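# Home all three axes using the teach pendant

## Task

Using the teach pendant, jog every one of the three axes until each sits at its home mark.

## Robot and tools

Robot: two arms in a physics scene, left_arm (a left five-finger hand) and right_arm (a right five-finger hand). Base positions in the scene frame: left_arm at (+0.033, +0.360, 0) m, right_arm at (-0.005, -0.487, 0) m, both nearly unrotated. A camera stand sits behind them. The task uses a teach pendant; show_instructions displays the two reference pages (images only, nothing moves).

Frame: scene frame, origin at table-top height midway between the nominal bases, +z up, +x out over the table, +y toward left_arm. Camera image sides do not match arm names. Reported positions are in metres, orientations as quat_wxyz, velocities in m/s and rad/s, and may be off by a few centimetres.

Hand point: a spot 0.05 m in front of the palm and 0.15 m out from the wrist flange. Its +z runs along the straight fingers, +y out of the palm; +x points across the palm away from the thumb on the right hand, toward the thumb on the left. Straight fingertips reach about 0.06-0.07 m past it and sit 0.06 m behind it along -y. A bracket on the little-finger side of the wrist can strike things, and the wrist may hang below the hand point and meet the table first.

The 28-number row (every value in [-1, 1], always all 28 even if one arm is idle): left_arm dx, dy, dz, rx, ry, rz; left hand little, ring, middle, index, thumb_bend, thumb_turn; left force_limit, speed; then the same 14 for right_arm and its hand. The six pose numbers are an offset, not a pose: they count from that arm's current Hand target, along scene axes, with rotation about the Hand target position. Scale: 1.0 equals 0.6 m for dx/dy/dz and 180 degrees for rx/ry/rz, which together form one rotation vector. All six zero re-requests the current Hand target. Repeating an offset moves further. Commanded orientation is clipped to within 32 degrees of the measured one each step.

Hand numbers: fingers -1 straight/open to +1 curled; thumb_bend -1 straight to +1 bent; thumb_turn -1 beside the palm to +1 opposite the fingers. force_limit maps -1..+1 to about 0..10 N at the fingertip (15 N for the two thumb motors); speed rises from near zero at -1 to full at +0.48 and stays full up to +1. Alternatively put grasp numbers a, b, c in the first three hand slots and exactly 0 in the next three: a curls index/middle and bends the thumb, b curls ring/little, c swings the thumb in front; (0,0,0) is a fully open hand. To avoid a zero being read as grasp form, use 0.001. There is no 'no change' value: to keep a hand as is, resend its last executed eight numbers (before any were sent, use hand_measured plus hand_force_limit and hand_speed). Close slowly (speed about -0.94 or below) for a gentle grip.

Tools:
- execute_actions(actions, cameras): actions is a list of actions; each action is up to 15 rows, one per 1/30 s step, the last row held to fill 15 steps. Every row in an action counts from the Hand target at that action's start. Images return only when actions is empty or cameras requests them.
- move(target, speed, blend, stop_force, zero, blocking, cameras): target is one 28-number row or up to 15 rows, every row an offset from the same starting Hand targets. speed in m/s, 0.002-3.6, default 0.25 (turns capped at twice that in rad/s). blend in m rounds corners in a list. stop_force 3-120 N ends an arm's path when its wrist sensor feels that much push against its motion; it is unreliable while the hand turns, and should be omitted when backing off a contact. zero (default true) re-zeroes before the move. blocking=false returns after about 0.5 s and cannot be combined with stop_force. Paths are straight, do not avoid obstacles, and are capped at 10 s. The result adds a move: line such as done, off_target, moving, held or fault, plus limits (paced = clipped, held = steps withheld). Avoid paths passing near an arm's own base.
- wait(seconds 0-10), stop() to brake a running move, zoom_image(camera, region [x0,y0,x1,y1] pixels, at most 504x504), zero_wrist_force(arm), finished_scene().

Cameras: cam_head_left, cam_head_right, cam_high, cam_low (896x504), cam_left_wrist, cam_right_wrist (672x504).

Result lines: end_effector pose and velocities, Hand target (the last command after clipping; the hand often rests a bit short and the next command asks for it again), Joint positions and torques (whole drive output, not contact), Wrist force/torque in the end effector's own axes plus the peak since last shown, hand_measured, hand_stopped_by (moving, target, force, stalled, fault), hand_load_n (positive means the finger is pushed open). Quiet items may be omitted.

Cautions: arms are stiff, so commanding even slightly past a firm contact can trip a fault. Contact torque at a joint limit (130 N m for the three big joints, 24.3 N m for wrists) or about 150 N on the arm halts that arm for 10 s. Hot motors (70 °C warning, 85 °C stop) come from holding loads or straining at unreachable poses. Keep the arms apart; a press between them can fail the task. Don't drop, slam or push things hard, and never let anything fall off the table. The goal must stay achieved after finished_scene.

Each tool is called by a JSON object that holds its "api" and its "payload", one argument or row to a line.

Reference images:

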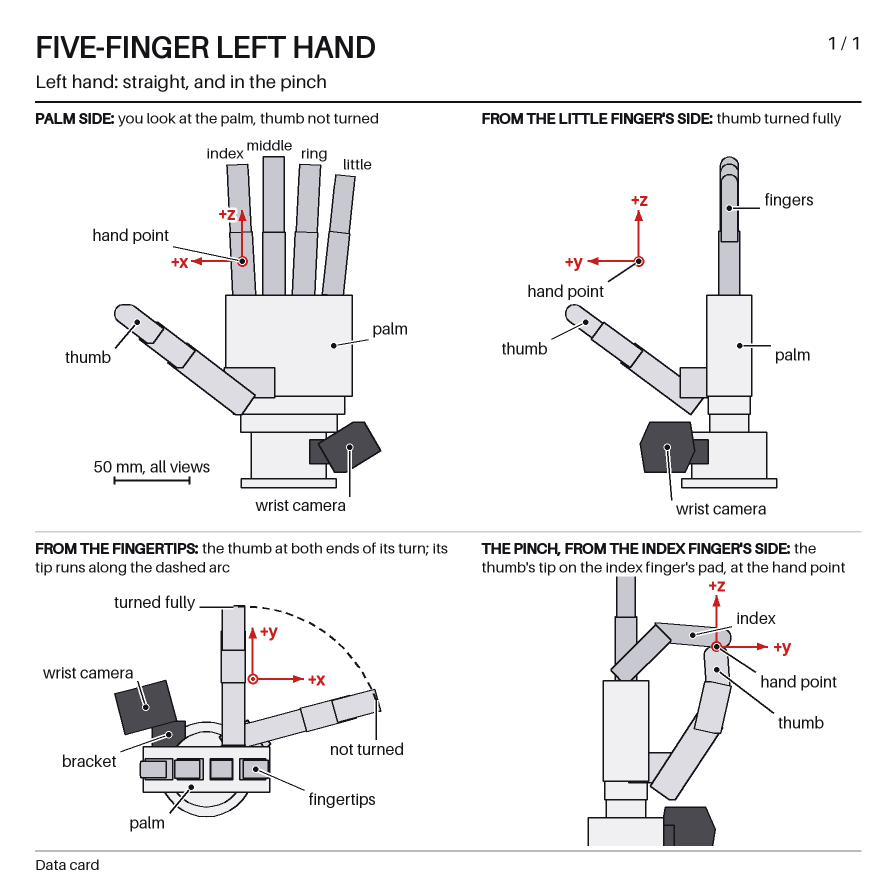

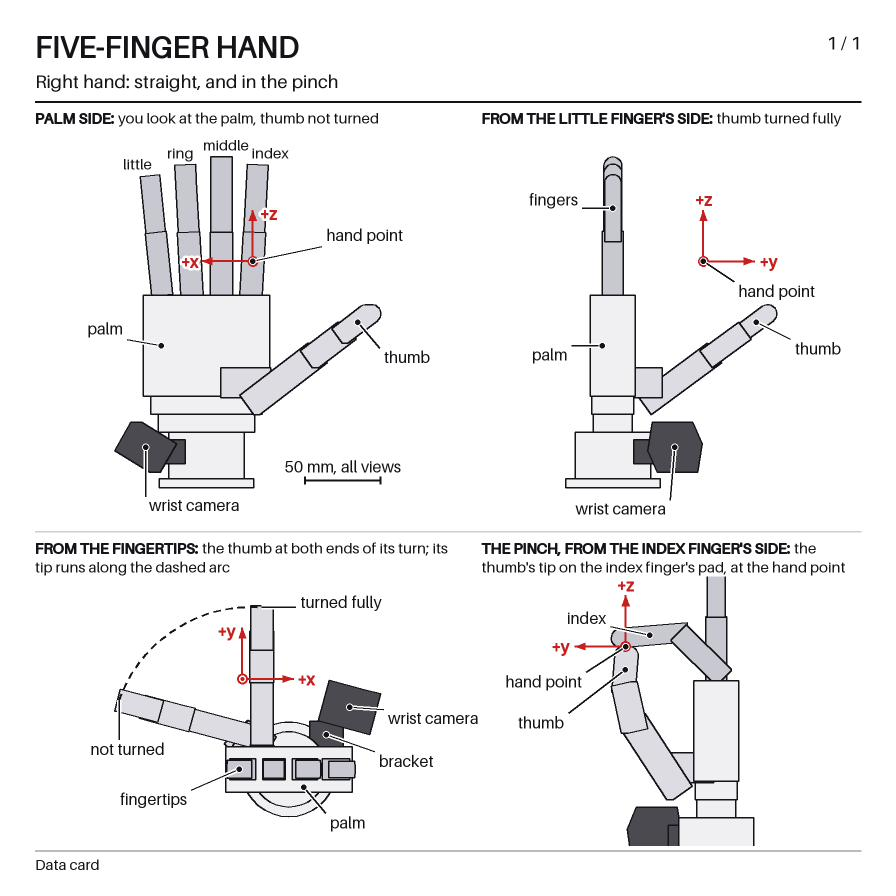

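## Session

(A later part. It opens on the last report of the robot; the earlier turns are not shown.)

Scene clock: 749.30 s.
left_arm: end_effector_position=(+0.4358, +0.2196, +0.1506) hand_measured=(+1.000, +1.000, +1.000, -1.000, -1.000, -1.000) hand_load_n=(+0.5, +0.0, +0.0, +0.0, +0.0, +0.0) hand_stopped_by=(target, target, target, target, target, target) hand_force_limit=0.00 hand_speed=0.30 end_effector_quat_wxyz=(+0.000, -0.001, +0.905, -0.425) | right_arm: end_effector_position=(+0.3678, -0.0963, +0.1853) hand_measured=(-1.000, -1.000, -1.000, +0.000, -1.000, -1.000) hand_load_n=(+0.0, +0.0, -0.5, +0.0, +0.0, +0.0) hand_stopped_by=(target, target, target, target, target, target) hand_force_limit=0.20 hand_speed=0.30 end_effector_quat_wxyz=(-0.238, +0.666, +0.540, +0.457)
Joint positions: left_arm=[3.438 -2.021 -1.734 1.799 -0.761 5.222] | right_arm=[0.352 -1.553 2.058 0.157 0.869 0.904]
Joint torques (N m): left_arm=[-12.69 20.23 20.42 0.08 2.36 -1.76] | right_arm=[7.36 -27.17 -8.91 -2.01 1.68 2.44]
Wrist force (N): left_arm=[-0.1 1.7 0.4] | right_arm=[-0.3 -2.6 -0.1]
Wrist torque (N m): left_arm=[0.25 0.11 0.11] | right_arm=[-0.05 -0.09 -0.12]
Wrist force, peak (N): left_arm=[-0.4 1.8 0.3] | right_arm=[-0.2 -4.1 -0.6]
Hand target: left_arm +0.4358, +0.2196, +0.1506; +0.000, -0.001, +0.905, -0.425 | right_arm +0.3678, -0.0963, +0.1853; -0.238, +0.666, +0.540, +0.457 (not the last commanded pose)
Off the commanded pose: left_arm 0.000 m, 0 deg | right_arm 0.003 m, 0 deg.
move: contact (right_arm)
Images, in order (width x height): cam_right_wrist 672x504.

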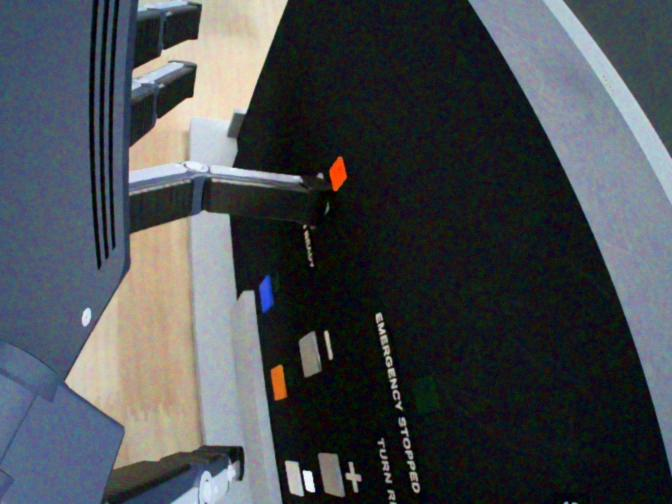

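{"api": "move", "payload": {
  "target": [0,0,0,0,0,0,1,1,1,-1,-1,-1,0,0.3,0.02,0,0,0,0,0,-1,-1,-1,0.0,-1,-1,0.2,0.3],
  "speed": 0.01,
  "stop_force": 5,
  "cameras": ["cam_right_wrist"]
}}

{"api": "move", "payload": {
  "target": [0,0,0,0,0,0,1,1,1,-1,-1,-1,0,0.3,-0.05,0,0,0,0,0,-1,-1,-1,0.0,-1,-1,0.2,0.3],
  "speed": 0.1,
  "cameras": ["cam_right_wrist"]
}}

Scene clock: 759.60 s.
left_arm: end_effector_position=(+0.4358, +0.2196, +0.1506) hand_measured=(+1.000, +1.000, +1.000, -1.000, -1.000, -1.000) hand_load_n=(+0.0, +0.0, +0.0, -0.5, +0.0, -0.5) hand_stopped_by=(target, target, target, target, target, target) hand_force_limit=0.00 hand_speed=0.30 end_effector_quat_wxyz=(+0.000, -0.001, +0.905, -0.425) | right_arm: end_effector_position=(+0.3716, -0.0963, +0.1853) hand_measured=(-1.000, -1.000, -1.000, +0.000, -1.000, -1.000) hand_load_n=(+0.0, +0.0, +0.0, +0.0, +0.0, +0.0) hand_stopped_by=(target, target, target, target, target, target) hand_force_limit=0.20 hand_speed=0.30 end_effector_quat_wxyz=(-0.238, +0.666, +0.540, +0.457)
Joint positions: left_arm=[3.438 -2.021 -1.734 1.799 -0.761 5.222] | right_arm=[0.348 -1.545 2.051 0.159 0.866 0.9]
Joint torques (N m): left_arm=[-12.21 20.24 20.16 0.04 2.23 -1.8] | right_arm=[4.49 -26.9 -9.57 -2.13 2.25 2.39]
Wrist force (N): left_arm=[-0.3 1.5 0.1] | right_arm=[1.6 -7.4 -1.2]
Wrist torque (N m): left_arm=[0.25 0.12 0.11] | right_arm=[-0.12 -0.02 -0.12]
Wrist force, peak (N): left_arm=[-0.3 1.9 0.2] | right_arm=[2.5 -14.1 -4.0]
Hand target: left_arm +0.4358, +0.2196, +0.1506; +0.000, -0.001, +0.905, -0.425 | right_arm +0.3716, -0.0963, +0.1853; -0.238, +0.666, +0.540, +0.457 (not the last commanded pose)
Off the commanded pose: left_arm 0.000 m, 0 deg | right_arm 0.008 m, 0 deg.
move: contact (right_arm)
Images, in order (width x height): cam_right_wrist 672x504.

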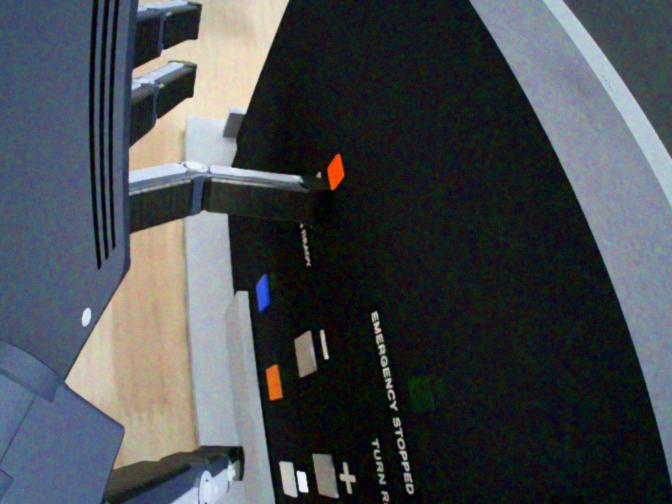

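Scene clock: 760.53 s.
left_arm: end_effector_position=(+0.4358, +0.2196, +0.1506) hand_measured=(+1.000, +1.000, +1.000, -1.000, -1.000, -1.000) hand_load_n=(+0.0, +0.0, +0.0, +0.0, +0.0, -0.5) hand_stopped_by=(target, target, target, target, target, target) hand_force_limit=0.00 hand_speed=0.30 end_effector_quat_wxyz=(+0.000, -0.001, +0.905, -0.425) | right_arm: end_effector_position=(+0.3417, -0.0963, +0.1853) hand_measured=(-1.000, -1.000, -1.000, +0.000, -1.000, -1.000) hand_load_n=(+0.0, +0.0, +0.0, +0.0, -0.5, +0.0) hand_stopped_by=(target, target, target, target, target, target) hand_force_limit=0.20 hand_speed=0.30 end_effector_quat_wxyz=(-0.238, +0.666, +0.540, +0.457)
Joint positions: left_arm=[3.438 -2.021 -1.734 1.799 -0.761 5.222] | right_arm=[0.385 -1.604 2.107 0.144 0.895 0.929]
Joint torques (N m): left_arm=[-12.98 21.53 19.05 0.4 2.5 -1.73] | right_arm=[8.32 -26.32 -9.77 -1.6 1.04 2.3]
Wrist force (N): left_arm=[0.0 1.5 0.1] | right_arm=[-0.1 -0.2 1.0]
Wrist torque (N m): left_arm=[0.25 0.08 0.12] | right_arm=[-0.08 -0.08 -0.18]
Wrist force, peak (N): left_arm=[-0.2 1.7 0.1] | right_arm=[2.5 -6.5 -1.2]
Hand target: left_arm +0.4358, +0.2196, +0.1506; +0.000, -0.001, +0.905, -0.425 | right_arm +0.3416, -0.0963, +0.1853; -0.238, +0.666, +0.540, +0.457
Off the commanded pose: left_arm 0.000 m, 0 deg | right_arm 0.000 m, 0 deg.
move: done
Images, in order (width x height): cam_right_wrist 672x504.

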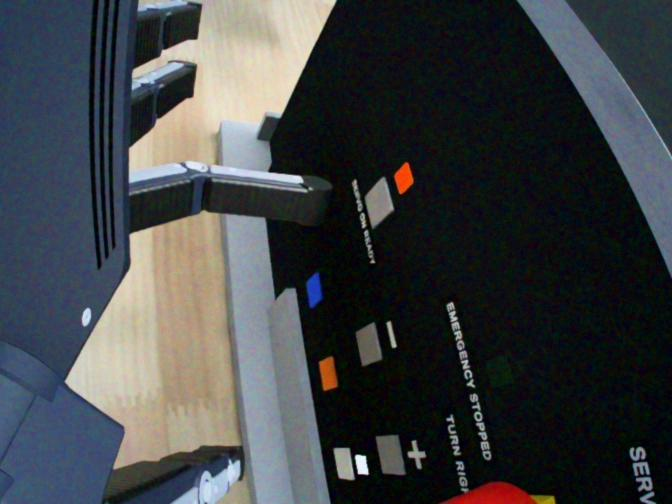

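{"api": "move", "payload": {
  "target": [0,-0.05,0,0,0,0,1,1,1,-1,-1,-1,0,0.3,0,0,0,0,0,0,-1,-1,-1,0.0,-1,-1,0.2,0.3],
  "speed": 0.05,
  "stop_force": 3,
  "cameras": ["cam_low", "cam_high"]
}}

{"api": "zoom_image", "payload": {
  "camera": "cam_low",
  "region": [420, 190, 580, 310]
}}

{"api": "zoom_image", "payload": {
  "camera": "cam_high",
  "region": [440, 150, 600, 290]
}}

Scene clock: 773.97 s.
left_arm: end_effector_position=(+0.4358, +0.1896, +0.1506) hand_measured=(+1.000, +1.000, +1.000, -1.000, -1.000, -1.000) hand_load_n=(+0.0, +0.0, +0.0, +0.0, +0.0, +0.0) hand_stopped_by=(target, target, target, target, target, target) hand_force_limit=0.00 hand_speed=0.30 end_effector_quat_wxyz=(+0.000, -0.001, +0.905, -0.425) | right_arm: end_effector_position=(+0.3416, -0.0963, +0.1853) hand_measured=(-1.000, -1.000, -1.000, +0.000, -1.000, -1.000) hand_load_n=(+0.0, +0.0, +0.0, +0.0, +0.0, +0.0) hand_stopped_by=(target, target, target, target, target, target) hand_force_limit=0.20 hand_speed=0.30 end_effector_quat_wxyz=(-0.238, +0.666, +0.540, +0.457)
Joint positions: left_arm=[3.369 -2.017 -1.72 1.851 -0.737 5.127] | right_arm=[0.385 -1.605 2.107 0.144 0.895 0.929]
Joint torques (N m): left_arm=[-11.96 40.2 21.69 0.15 3.22 -1.83] | right_arm=[8.64 -25.25 -7.82 -1.46 1.25 2.43]
Wrist force (N): left_arm=[-0.7 1.3 0.3] | right_arm=[0.0 -0.2 0.9]
Wrist torque (N m): left_arm=[0.16 0.17 0.10] | right_arm=[-0.07 -0.09 -0.17]
Wrist force, peak (N): left_arm=[-0.7 1.6 0.5] | right_arm=[0.0 -0.4 1.1]
Hand target: left_arm +0.4358, +0.1896, +0.1506; +0.000, -0.001, +0.905, -0.425 | right_arm +0.3416, -0.0963, +0.1853; -0.238, +0.666, +0.540, +0.457
Off the commanded pose: left_arm 0.000 m, 0 deg | right_arm 0.000 m, 0 deg.
move: done
Images, in order (width x height): cam_high 896x504, cam_low 896x504.

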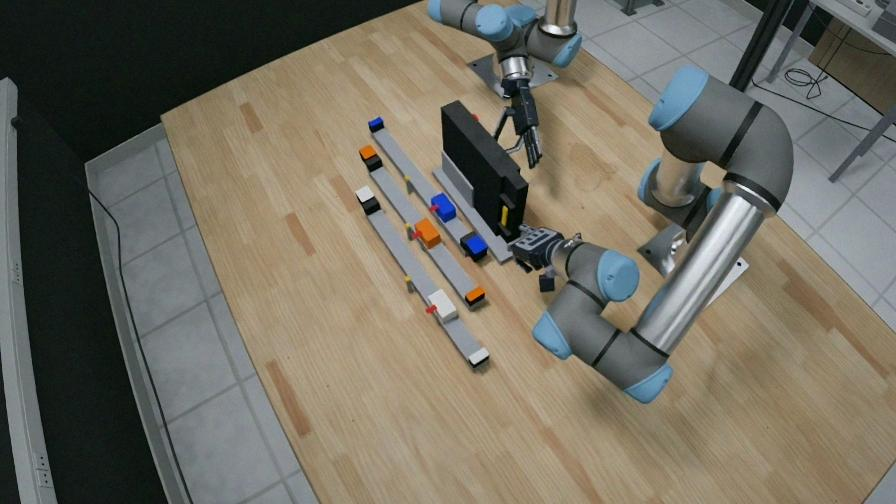

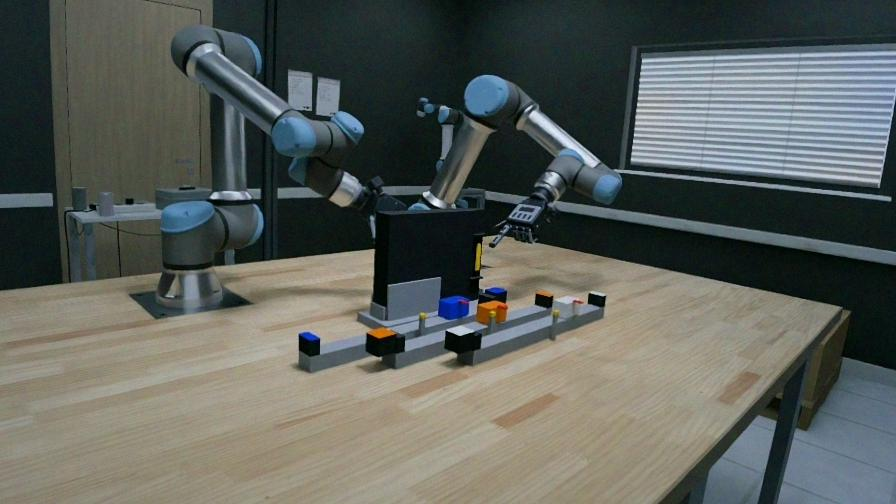

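Scaled by 3.150 from the camera's 896x504 image, which has a finer 1280x720 frame.

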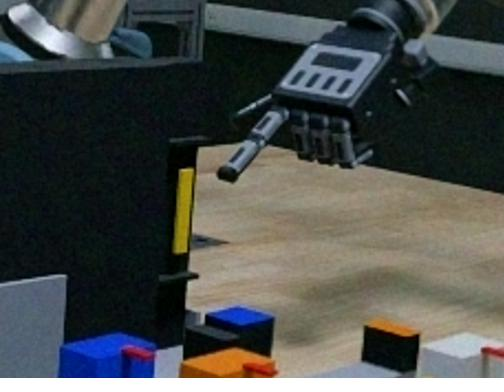

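Scaled by 3.150 from the camera's 896x504 image, which has a finer 1280x720 frame.

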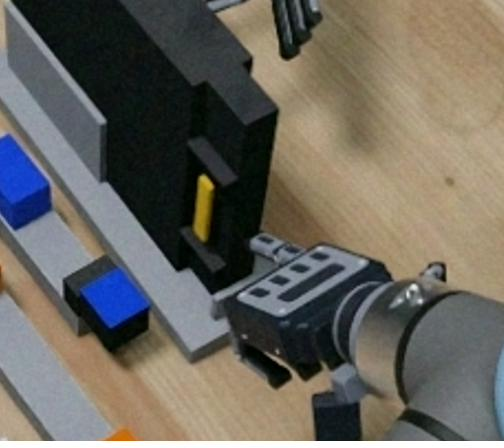

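{"api": "move", "payload": {
  "target": [0.01,-0.02,-0.04,0,0,0,1,1,1,-1,-1,-1,0,0.3,0,0,0,0,0,0,-1,-1,-1,0.0,-1,-1,0.2,0.3],
  "speed": 0.05
}}

{"api": "move", "payload": {
  "target": [0,-0.1,0,0,0,0,1,1,1,-1,-1,-1,0,0.3,0,0,0,0,0,0,-1,-1,-1,0.0,-1,-1,0.2,0.3],
  "speed": 0.02,
  "stop_force": 3,
  "cameras": ["cam_low", "cam_high", "cam_right_wrist"]
}}

{"api": "zoom_image", "payload": {
  "camera": "cam_low",
  "region": [420, 190, 580, 310]
}}

{"api": "zoom_image", "payload": {
  "camera": "cam_high",
  "region": [440, 150, 600, 290]
}}

Scene clock: 821.87 s.
left_arm: end_effector_position=(+0.4418, +0.1777, +0.1266) hand_measured=(+1.000, +1.000, +1.000, -1.000, -1.000, -1.000) hand_load_n=(+0.0, +0.0, +0.0, +0.0, -0.5, +0.0) hand_stopped_by=(target, target, target, target, target, target) hand_force_limit=0.00 hand_speed=0.30 end_effector_quat_wxyz=(+0.000, -0.001, +0.905, -0.425) | right_arm: end_effector_position=(+0.3416, -0.0963, +0.1853) hand_measured=(-1.000, -1.000, -1.000, +0.000, -1.000, -1.000) hand_load_n=(+0.0, +0.0, +0.0, +0.0, +0.0, +0.0) hand_stopped_by=(target, target, target, target, target, target) hand_force_limit=0.20 hand_speed=0.30 end_effector_quat_wxyz=(-0.238, +0.666, +0.540, +0.457)
Joint positions: left_arm=[3.338 -2.061 -1.715 1.923 -0.728 5.082] | right_arm=[0.385 -1.605 2.107 0.144 0.895 0.929]
Joint torques (N m): left_arm=[-13.71 21.86 20.24 0.18 3.31 -1.96] | right_arm=[8.23 -25.47 -7.93 -1.52 1.18 2.35]
Wrist force (N): left_arm=[-0.7 1.4 0.4] | right_arm=[0.1 -0.2 0.9]
Wrist torque (N m): left_arm=[0.17 0.14 0.11] | right_arm=[-0.07 -0.09 -0.16]
Wrist force, peak (N): left_arm=[-0.9 1.8 0.3] | right_arm=[-0.2 -0.3 1.2]
Hand target: left_arm +0.4418, +0.1776, +0.1266; +0.000, -0.001, +0.905, -0.425 | right_arm +0.3416, -0.0963, +0.1853; -0.238, +0.666, +0.540, +0.457
Off the commanded pose: left_arm 0.000 m, 0 deg | right_arm 0.000 m, 0 deg.
move: done

Scene clock: 824.60 s.
left_arm: end_effector_position=(+0.4418, +0.1458, +0.1266) hand_measured=(+1.000, +1.000, +1.000, -1.000, -1.000, -1.000) hand_load_n=(+0.0, +0.0, +0.0, +0.0, +0.0, +0.0) hand_stopped_by=(target, target, target, target, target, target) hand_force_limit=0.00 hand_speed=0.30 end_effector_quat_wxyz=(+0.000, +0.000, +0.905, -0.425) | right_arm: end_effector_position=(+0.3416, -0.0963, +0.1853) hand_measured=(-1.000, -1.000, -1.000, +0.000, -1.000, -1.000) hand_load_n=(+0.0, +0.0, +0.0, +0.0, +0.0, +0.0) hand_stopped_by=(target, target, target, target, target, target) hand_force_limit=0.20 hand_speed=0.30 end_effector_quat_wxyz=(-0.238, +0.666, +0.540, +0.457)
Joint positions: left_arm=[3.264 -2.06 -1.691 1.981 -0.71 4.973] | right_arm=[0.385 -1.605 2.107 0.144 0.895 0.929]
Joint torques (N m): left_arm=[13.7 29.68 7.85 -4.81 -1.11 1.7] | right_arm=[7.9 -25.03 -8.45 -1.44 1.05 2.36]
Wrist force (N): left_arm=[-0.6 1.6 0.2] | right_arm=[0.1 -0.2 1.0]
Wrist torque (N m): left_arm=[0.24 0.17 -0.05] | right_arm=[-0.08 -0.10 -0.17]
Wrist force, peak (N): left_arm=[-1.4 3.0 -5.2] | right_arm=[0.0 -0.5 1.1]
Hand target: left_arm +0.4418, +0.1458, +0.1266; +0.000, +0.000, +0.905, -0.425 (not the last commanded pose) | right_arm +0.3416, -0.0963, +0.1853; -0.238, +0.666, +0.540, +0.457
Off the commanded pose: left_arm 0.028 m, 0 deg | right_arm 0.000 m, 0 deg.
move: contact (left_arm)
Images, in order (width x height): cam_high 896x504, cam_low 896x504, cam_right_wrist 672x504.

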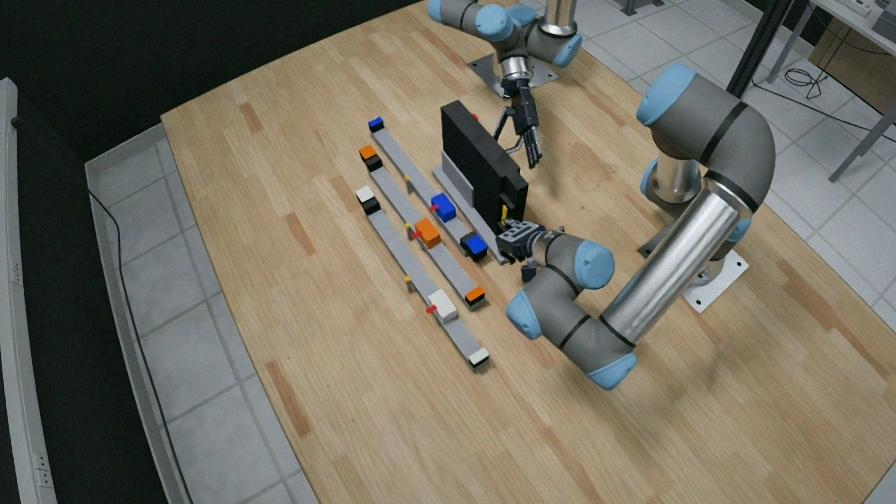

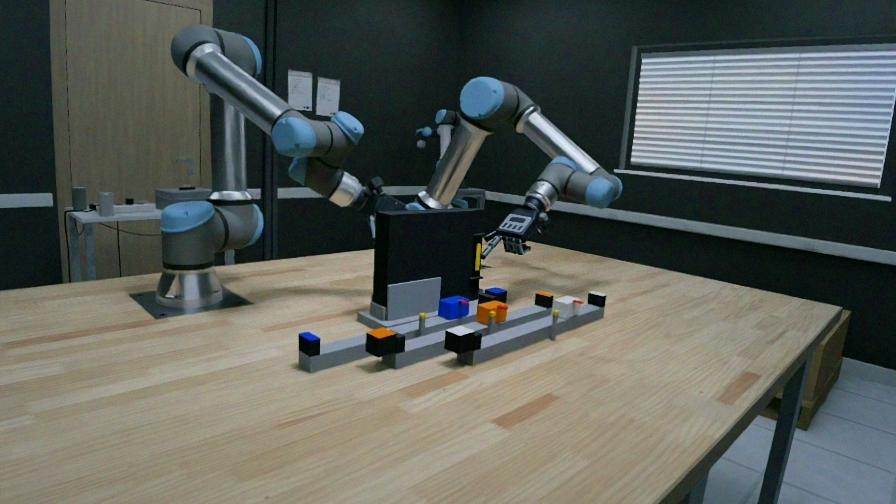

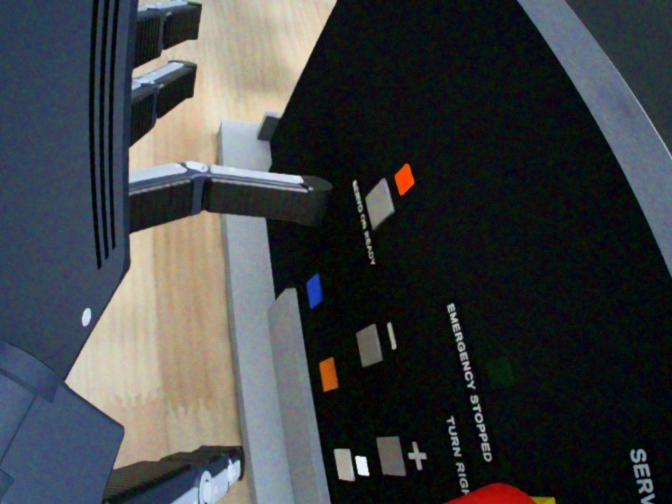

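Scaled by 3.150 from the camera's 896x504 image, which has a finer 1280x720 frame.

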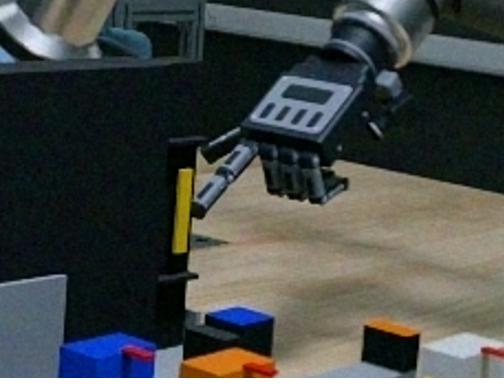

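Scaled by 3.150 from the camera's 896x504 image, which has a finer 1280x720 frame.

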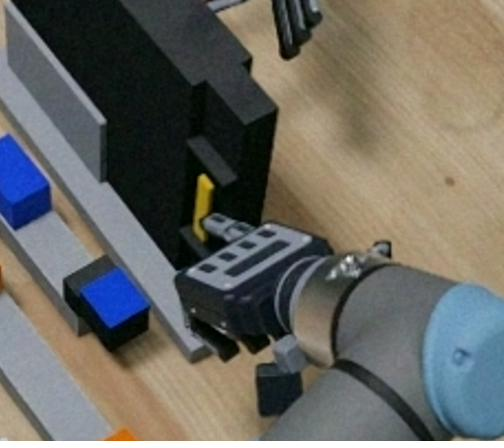

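{"api": "move", "payload": {
  "target": [0,-0.0067,0,0,0,0,1,1,1,-1,-1,-1,0,0.3,0,0,0,0,0,0,-1,-1,-1,0.0,-1,-1,0.2,0.3],
  "speed": 0.01,
  "stop_force": 8,
  "cameras": ["cam_low", "cam_right_wrist"]
}}

Scene clock: 829.77 s.
left_arm: end_effector_position=(+0.4418, +0.1447, +0.1266) hand_measured=(+1.000, +1.000, +1.000, -1.000, -1.000, -1.000) hand_load_n=(+0.0, +0.0, +0.0, -7.0, +0.0, +0.0) hand_stopped_by=(target, target, target, target, target, target) hand_force_limit=0.00 hand_speed=0.30 end_effector_quat_wxyz=(+0.000, -0.001, +0.905, -0.425) | right_arm: end_effector_position=(+0.3416, -0.0963, +0.1853) hand_measured=(-1.000, -1.000, -1.000, +0.000, -1.000, -1.000) hand_load_n=(+0.0, +0.0, +0.0, +0.0, -0.5, +0.0) hand_stopped_by=(target, target, target, target, target, target) hand_force_limit=0.20 hand_speed=0.30 end_effector_quat_wxyz=(-0.238, +0.666, +0.540, +0.457)
Joint positions: left_arm=[3.261 -2.06 -1.691 1.983 -0.709 4.969] | right_arm=[0.385 -1.605 2.107 0.144 0.895 0.929]
Joint torques (N m): left_arm=[9.77 26.45 6.5 -5.05 -0.01 1.62] | right_arm=[8.31 -25.14 -7.98 -1.58 1.1 2.34]
Wrist force (N): left_arm=[-1.2 5.6 -7.0] | right_arm=[-0.3 -0.2 0.8]
Wrist torque (N m): left_arm=[0.46 0.21 -0.05] | right_arm=[-0.07 -0.05 -0.19]
Wrist force, peak (N): left_arm=[-1.1 6.5 -11.0] | right_arm=[0.1 -0.1 1.2]
Hand target: left_arm +0.4418, +0.1447, +0.1266; +0.000, -0.001, +0.905, -0.425 (not the last commanded pose) | right_arm +0.3416, -0.0963, +0.1853; -0.238, +0.666, +0.540, +0.457
Off the commanded pose: left_arm 0.003 m, 0 deg | right_arm 0.000 m, 0 deg.
move: contact (left_arm)
Images, in order (width x height): cam_low 896x504, cam_right_wrist 672x504.

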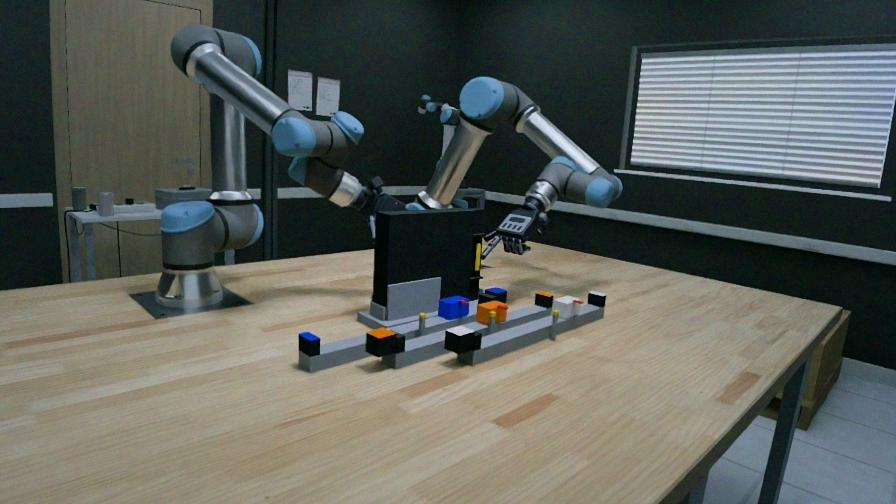

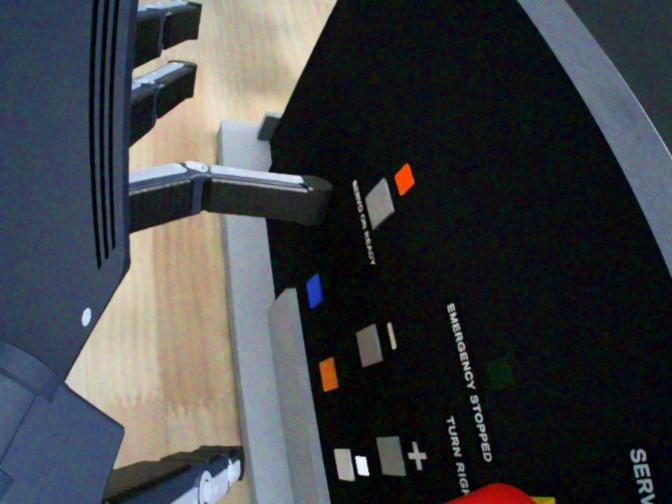

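{"api": "move", "payload": {
  "target": [0,-0.0017,0,0,0,0,1,1,1,-1,-1,-1,0,0.3,0,0,0,0,0,0,-1,-1,-1,0.0,-1,-1,0.2,0.3],
  "speed": 0.01,
  "cameras": ["cam_high", "cam_right_wrist"]
}}

{"api": "zoom_image", "payload": {
  "camera": "cam_high",
  "region": [440, 150, 600, 290]
}}

Scene clock: 849.17 s.
left_arm: end_effector_position=(+0.4418, +0.1438, +0.1266) hand_measured=(+1.000, +1.000, +1.000, -1.000, -1.000, -1.000) hand_load_n=(+0.0, +0.0, +0.0, -14.0, -0.5, +0.0) hand_stopped_by=(target, target, target, target, target, target) hand_force_limit=0.00 hand_speed=0.30 end_effector_quat_wxyz=(+0.000, -0.001, +0.905, -0.425) | right_arm: end_effector_position=(+0.3416, -0.0963, +0.1853) hand_measured=(-1.000, -1.000, -1.000, +0.000, -1.000, -1.000) hand_load_n=(+0.0, +0.0, +0.0, +0.0, +0.0, +0.0) hand_stopped_by=(target, target, target, target, target, target) hand_force_limit=0.20 hand_speed=0.30 end_effector_quat_wxyz=(-0.238, +0.666, +0.540, +0.457)
Joint positions: left_arm=[3.259 -2.06 -1.69 1.985 -0.709 4.965] | right_arm=[0.385 -1.605 2.107 0.144 0.895 0.929]
Joint torques (N m): left_arm=[-21.26 30.74 18.31 0.51 6.04 -2.32] | right_arm=[8.35 -25.25 -8.26 -1.63 1.17 2.32]
Wrist force (N): left_arm=[-1.2 11.3 -17.0] | right_arm=[0.0 -0.2 1.0]
Wrist torque (N m): left_arm=[0.94 0.27 0.08] | right_arm=[-0.07 -0.09 -0.17]
Wrist force, peak (N): left_arm=[-1.3 10.2 -18.8] | right_arm=[0.2 -0.3 1.2]
Hand target: left_arm +0.4418, +0.1437, +0.1266; +0.000, -0.001, +0.905, -0.425 | right_arm +0.3416, -0.0963, +0.1853; -0.238, +0.666, +0.540, +0.457
Off the commanded pose: left_arm 0.000 m, 0 deg | right_arm 0.000 m, 0 deg.
move: done
Images, in order (width x height): cam_high 896x504, cam_right_wrist 672x504.

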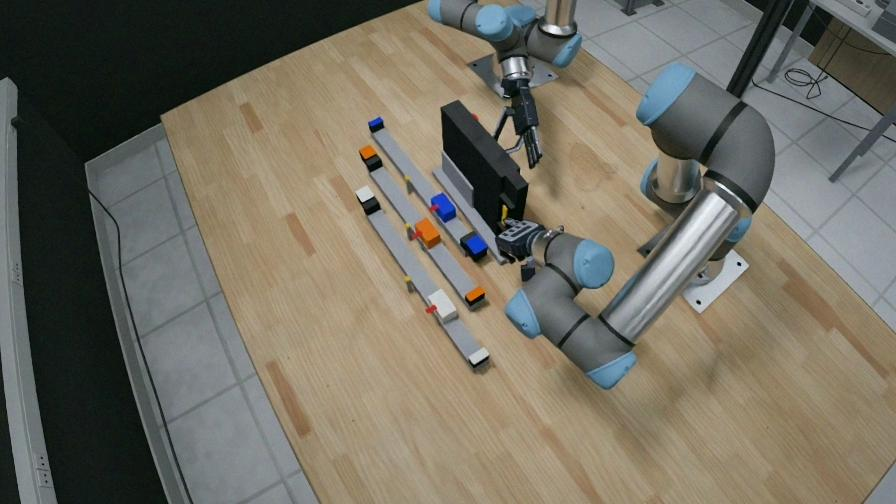

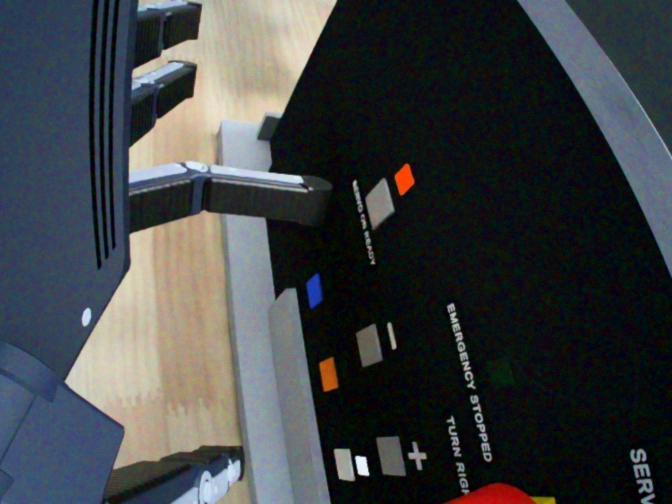

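Scaled by 3.150 from the camera's 896x504 image, which has a finer 1280x720 frame.

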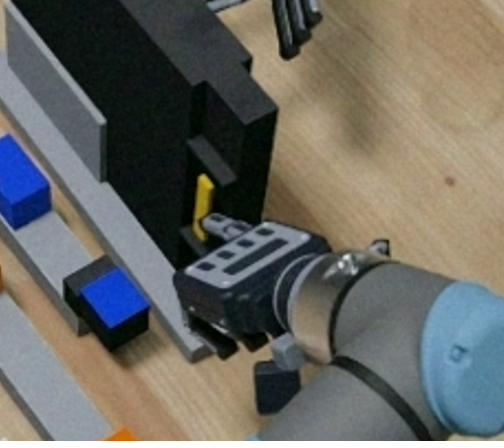

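{"api": "move", "payload": {
  "target": [
    [0,0.02,0,0,0,0,1,1,1,-1,-1,-1,0,0.3,0,0,0,0,0,0,-1,-1,-1,0.0,-1,-1,0.2,0.3],
    [0.0183,0.02,0.0083,0,0,0,1,1,1,-1,-1,-1,0,0.3,0,0,0,0,0,0,-1,-1,-1,0.0,-1,-1,0.2,0.3]
  ],
  "speed": 0.05,
  "cameras": ["cam_high", "cam_low"]
}}

{"api": "zoom_image", "payload": {
  "camera": "cam_high",
  "region": [470, 170, 550, 260]
}}

{"api": "zoom_image", "payload": {
  "camera": "cam_low",
  "region": [460, 220, 520, 290]
}}

Scene clock: 858.77 s.
left_arm: end_effector_position=(+0.4527, +0.1557, +0.1315) hand_measured=(+1.000, +1.000, +1.000, -1.000, -1.000, -1.000) hand_load_n=(+0.0, +0.0, +0.0, +0.0, +0.0, -0.5) hand_stopped_by=(target, target, target, target, target, target) hand_force_limit=0.00 hand_speed=0.30 end_effector_quat_wxyz=(+0.000, -0.001, +0.905, -0.425) | right_arm: end_effector_position=(+0.3416, -0.0963, +0.1853) hand_measured=(-1.000, -1.000, -1.000, +0.000, -1.000, -1.000) hand_load_n=(+0.0, +0.0, +0.0, +0.0, +0.0, +0.0) hand_stopped_by=(target, target, target, target, target, target) hand_force_limit=0.20 hand_speed=0.30 end_effector_quat_wxyz=(-0.238, +0.666, +0.540, +0.457)
Joint positions: left_arm=[3.282 -2.075 -1.658 1.942 -0.714 5] | right_arm=[0.385 -1.605 2.107 0.144 0.895 0.929]
Joint torques (N m): left_arm=[-12.56 23.63 21.74 -5.05 3.24 -2.11] | right_arm=[7.61 -25.37 -7.9 -1.54 1.03 2.11]
Wrist force (N): left_arm=[-0.7 1.2 0.0] | right_arm=[0.3 -0.2 1.1]
Wrist torque (N m): left_arm=[0.21 0.17 0.12] | right_arm=[-0.08 -0.13 -0.16]
Wrist force, peak (N): left_arm=[-1.6 11.0 -19.1] | right_arm=[-0.1 -0.3 1.2]
Hand target: left_arm +0.4527, +0.1557, +0.1316; +0.000, -0.001, +0.905, -0.425 | right_arm +0.3416, -0.0963, +0.1853; -0.238, +0.666, +0.540, +0.457
Off the commanded pose: left_arm 0.000 m, 0 deg | right_arm 0.000 m, 0 deg.
move: done
Images, in order (width x height): cam_high 896x504, cam_low 896x504.

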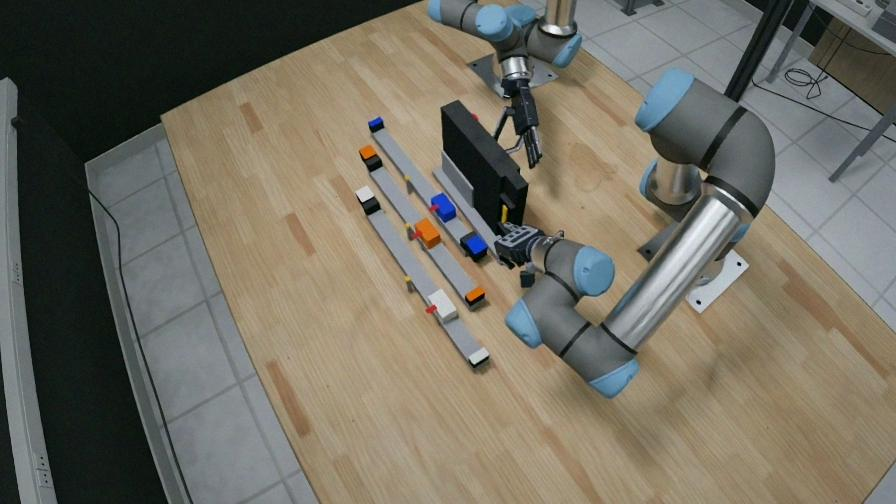

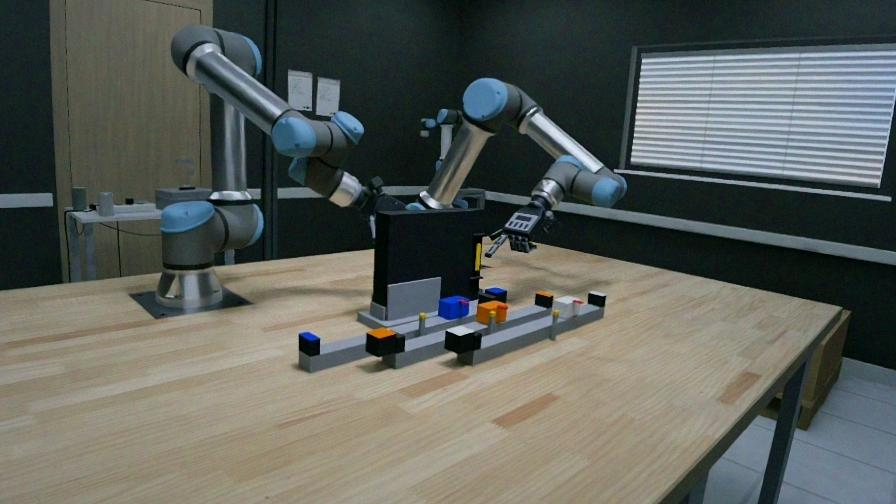

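Scaled by 5.600 from the camera's 896x504 image, which has a finer 1280x720 frame.

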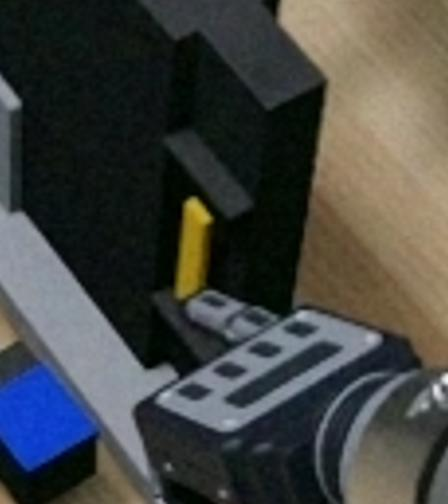

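Scaled by 7.200 from the camera's 896x504 image, which has a finer 1280x720 frame.

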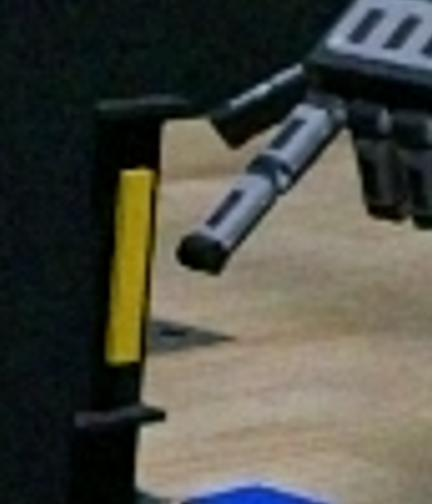

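{"api": "move", "payload": {
  "target": [
    [0,0,0,0,0,0,1,1,1,-1,-1,-1,0,0.3,-0.14,0,0,0,0,0,-1,-1,-1,0.0,-1,-1,0.2,0.3],
    [0,0,0,0,0,0,1,1,1,-1,-1,-1,0,0.3,-0.14,-0.163,0.0258,-0.5,0,0,-1,-1,-1,0.0,-1,-1,0.2,0.3]
  ],
  "speed": 0.3,
  "blend": [0.02,0],
  "cameras": ["cam_right_wrist"]
}}

Scene clock: 878.43 s.
left_arm: end_effector_position=(+0.4527, +0.1557, +0.1316) hand_measured=(+1.000, +1.000, +1.000, -1.000, -1.000, -1.000) hand_load_n=(+0.0, +0.0, +0.0, +0.0, +0.0, -0.5) hand_stopped_by=(target, target, target, target, target, target) hand_force_limit=0.00 hand_speed=0.30 end_effector_quat_wxyz=(+0.000, -0.001, +0.905, -0.425) | right_arm: end_effector_position=(+0.2576, -0.1940, +0.2008) hand_measured=(-1.000, -1.000, -1.000, +0.000, -1.000, -1.000) hand_load_n=(+0.0, +0.0, +0.0, +0.5, +0.0, +0.0) hand_stopped_by=(target, target, target, target, target, target) hand_force_limit=0.20 hand_speed=0.30 end_effector_quat_wxyz=(+0.303, +0.639, +0.705, -0.058)
Joint positions: left_arm=[3.282 -2.075 -1.658 1.942 -0.714 5] | right_arm=[1.007 -1.127 1.665 1.277 2.154 0.971]
Joint torques (N m): left_arm=[-11.86 22.56 19.53 -5.03 2.61 -1.63] | right_arm=[8.37 -21.19 -21.64 4.45 2.99 2.35]
Wrist force (N): left_arm=[-0.8 1.5 0.0] | right_arm=[0.3 -0.6 1.3]
Wrist torque (N m): left_arm=[0.25 0.17 0.11] | right_arm=[-0.18 -0.08 -0.11]
Wrist force, peak (N): left_arm=[-0.8 1.5 0.2] | right_arm=[-0.5 -1.5 1.0]
Hand target: left_arm +0.4527, +0.1557, +0.1316; +0.000, -0.001, +0.905, -0.425 | right_arm +0.2576, -0.1941, +0.2008; +0.303, +0.639, +0.705, -0.058
Off the commanded pose: left_arm 0.000 m, 0 deg | right_arm 0.000 m, 0 deg.
move: done
Images, in order (width x height): cam_right_wrist 672x504.

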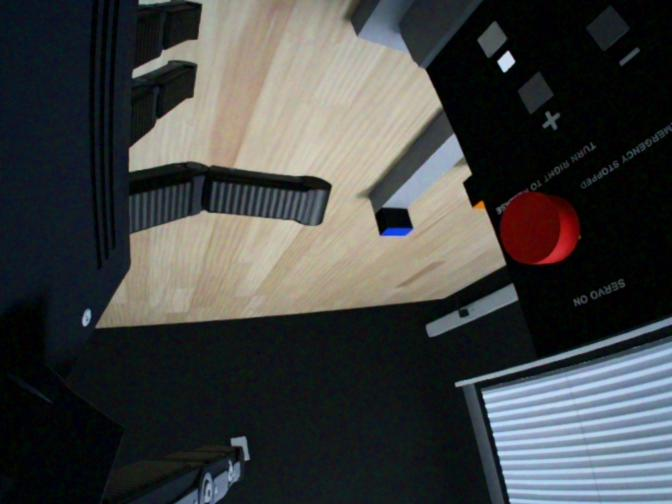

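{"api": "zoom_image", "payload": {
  "camera": "cam_right_wrist",
  "region": [470, 120, 672, 322]
}}

Scaled by 2.495 from the camera's 672x504 image, which has a finer 960x720 frame.

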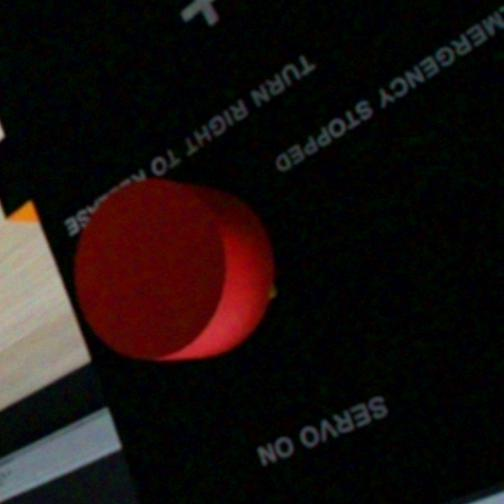

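{"api": "move", "payload": {
  "target": [
    [0,0.17,0.2,0,0,0,1,1,1,-1,-1,-1,0,0.3,0,0,0,0,0,0,-1,-1,-1,0.0,-1,-1,0.2,0.3],
    [-0.04,0.1,0.14,-0.0968,0.257,0.362,1,1,1,-1,-1,-1,0,0.3,0,0,0,0,0,0,-1,-1,-1,0.0,-1,-1,0.2,0.3],
    [-0.04,0.05,0.1,-0.1936,0.5137,0.7236,-1,-1,-1,0.0,-1,-1,0,0.3,0,0,0,0,0,0,-1,-1,-1,0.0,-1,-1,0.2,0.3]
  ],
  "speed": 0.4,
  "blend": [0.03,0.02,0],
  "cameras": ["all"]
}}

Scene clock: 932.97 s.
left_arm: end_effector_position=(+0.4287, +0.1857, +0.1916) hand_measured=(-1.000, -1.000, -1.000, +0.000, -1.000, -1.000) hand_load_n=(+0.0, +0.0, +0.0, +0.0, +0.0, +0.0) hand_stopped_by=(target, target, target, target, target, target) hand_force_limit=0.00 hand_speed=0.30 end_effector_quat_wxyz=(+0.172, +0.952, -0.040, +0.252) | right_arm: end_effector_position=(+0.2576, -0.1941, +0.2008) hand_measured=(-1.000, -1.000, -1.000, +0.000, -1.000, -1.000) hand_load_n=(+0.0, +0.0, +0.0, +0.0, +0.0, +0.0) hand_stopped_by=(target, target, target, target, target, target) hand_force_limit=0.20 hand_speed=0.30 end_effector_quat_wxyz=(+0.303, +0.639, +0.705, -0.058)
Joint positions: left_arm=[3.504 -1.524 -2.129 2.424 -1.043 1.971] | right_arm=[1.007 -1.127 1.665 1.278 2.154 0.972]
Joint torques (N m): left_arm=[-11.53 21.89 20.41 -3.13 -0.53 -1.76] | right_arm=[8.68 -22.41 -22.35 4.38 2.61 2.49]
Wrist force (N): left_arm=[-0.6 0.0 -1.3] | right_arm=[0.4 -0.5 1.2]
Wrist torque (N m): left_arm=[0.12 0.00 -0.02] | right_arm=[-0.16 -0.09 -0.10]
Wrist force, peak (N): left_arm=[-1.0 2.2 -0.6] | right_arm=[0.4 -0.8 1.4]
Hand target: left_arm +0.4287, +0.1857, +0.1916; +0.172, +0.952, -0.040, +0.252 | right_arm +0.2576, -0.1941, +0.2008; +0.303, +0.639, +0.705, -0.058
Off the commanded pose: left_arm 0.000 m, 0 deg | right_arm 0.000 m, 0 deg.
move: done

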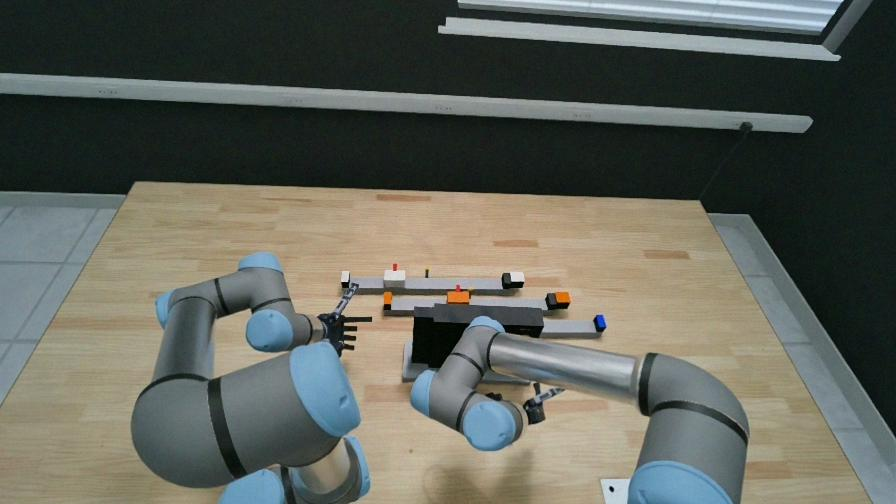

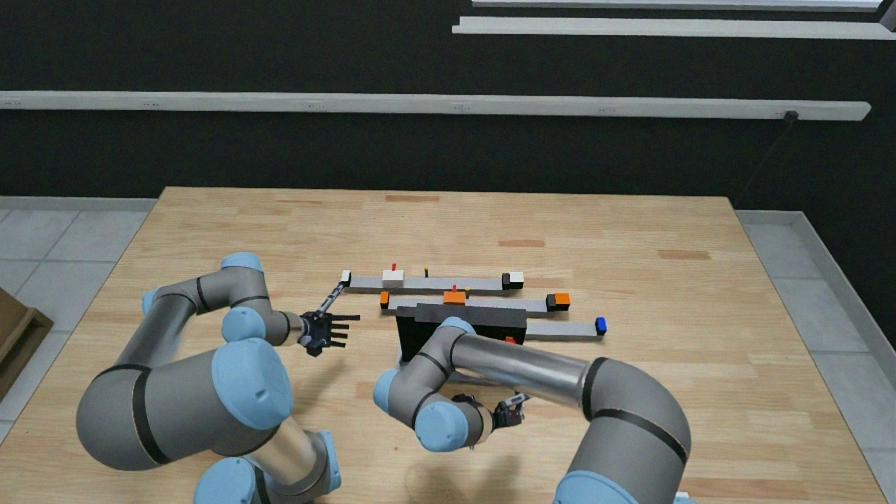

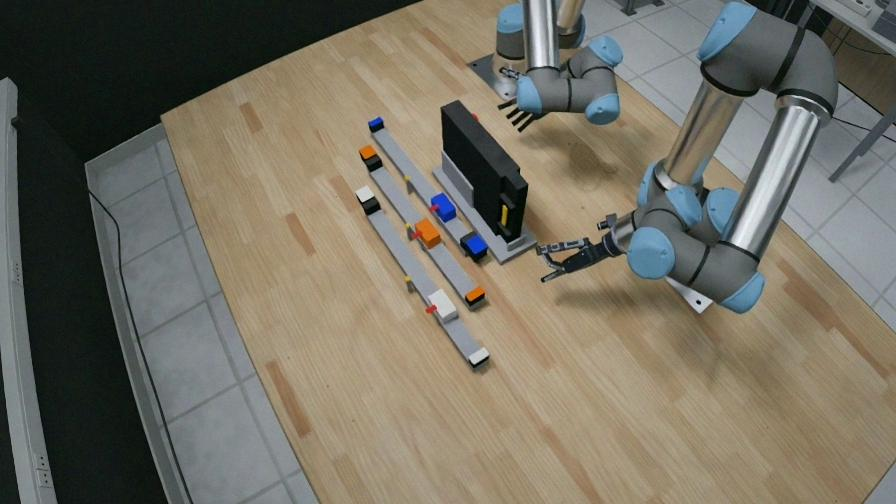

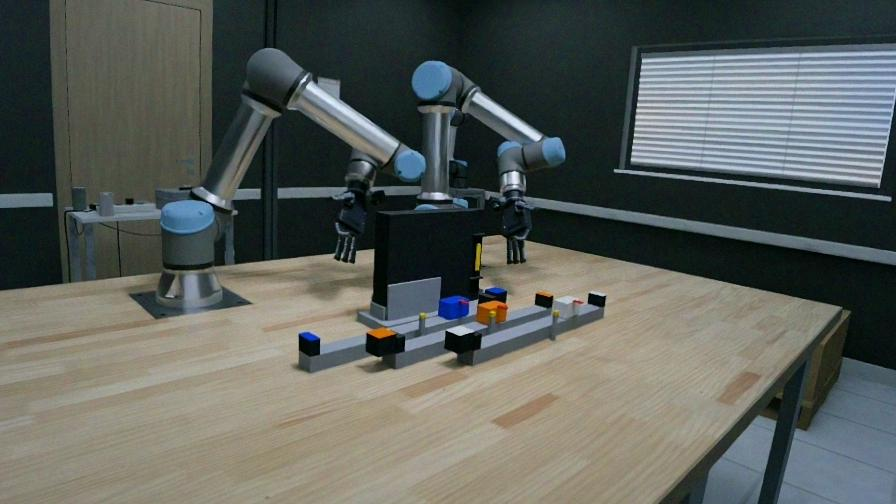

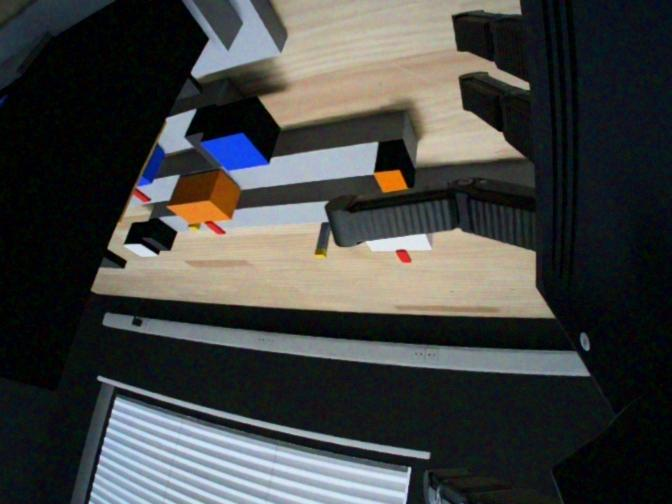

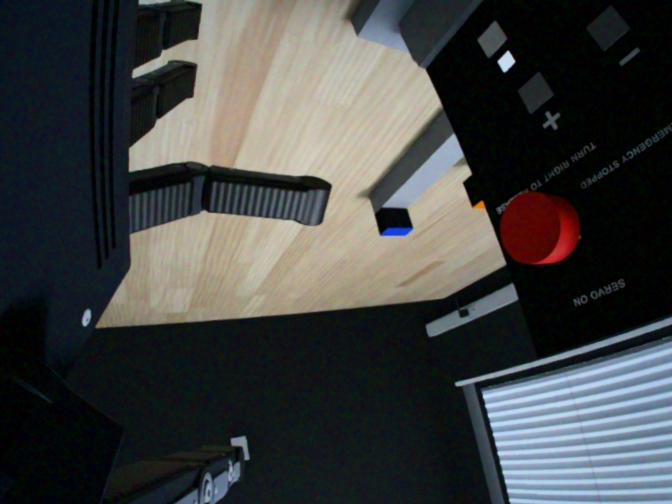

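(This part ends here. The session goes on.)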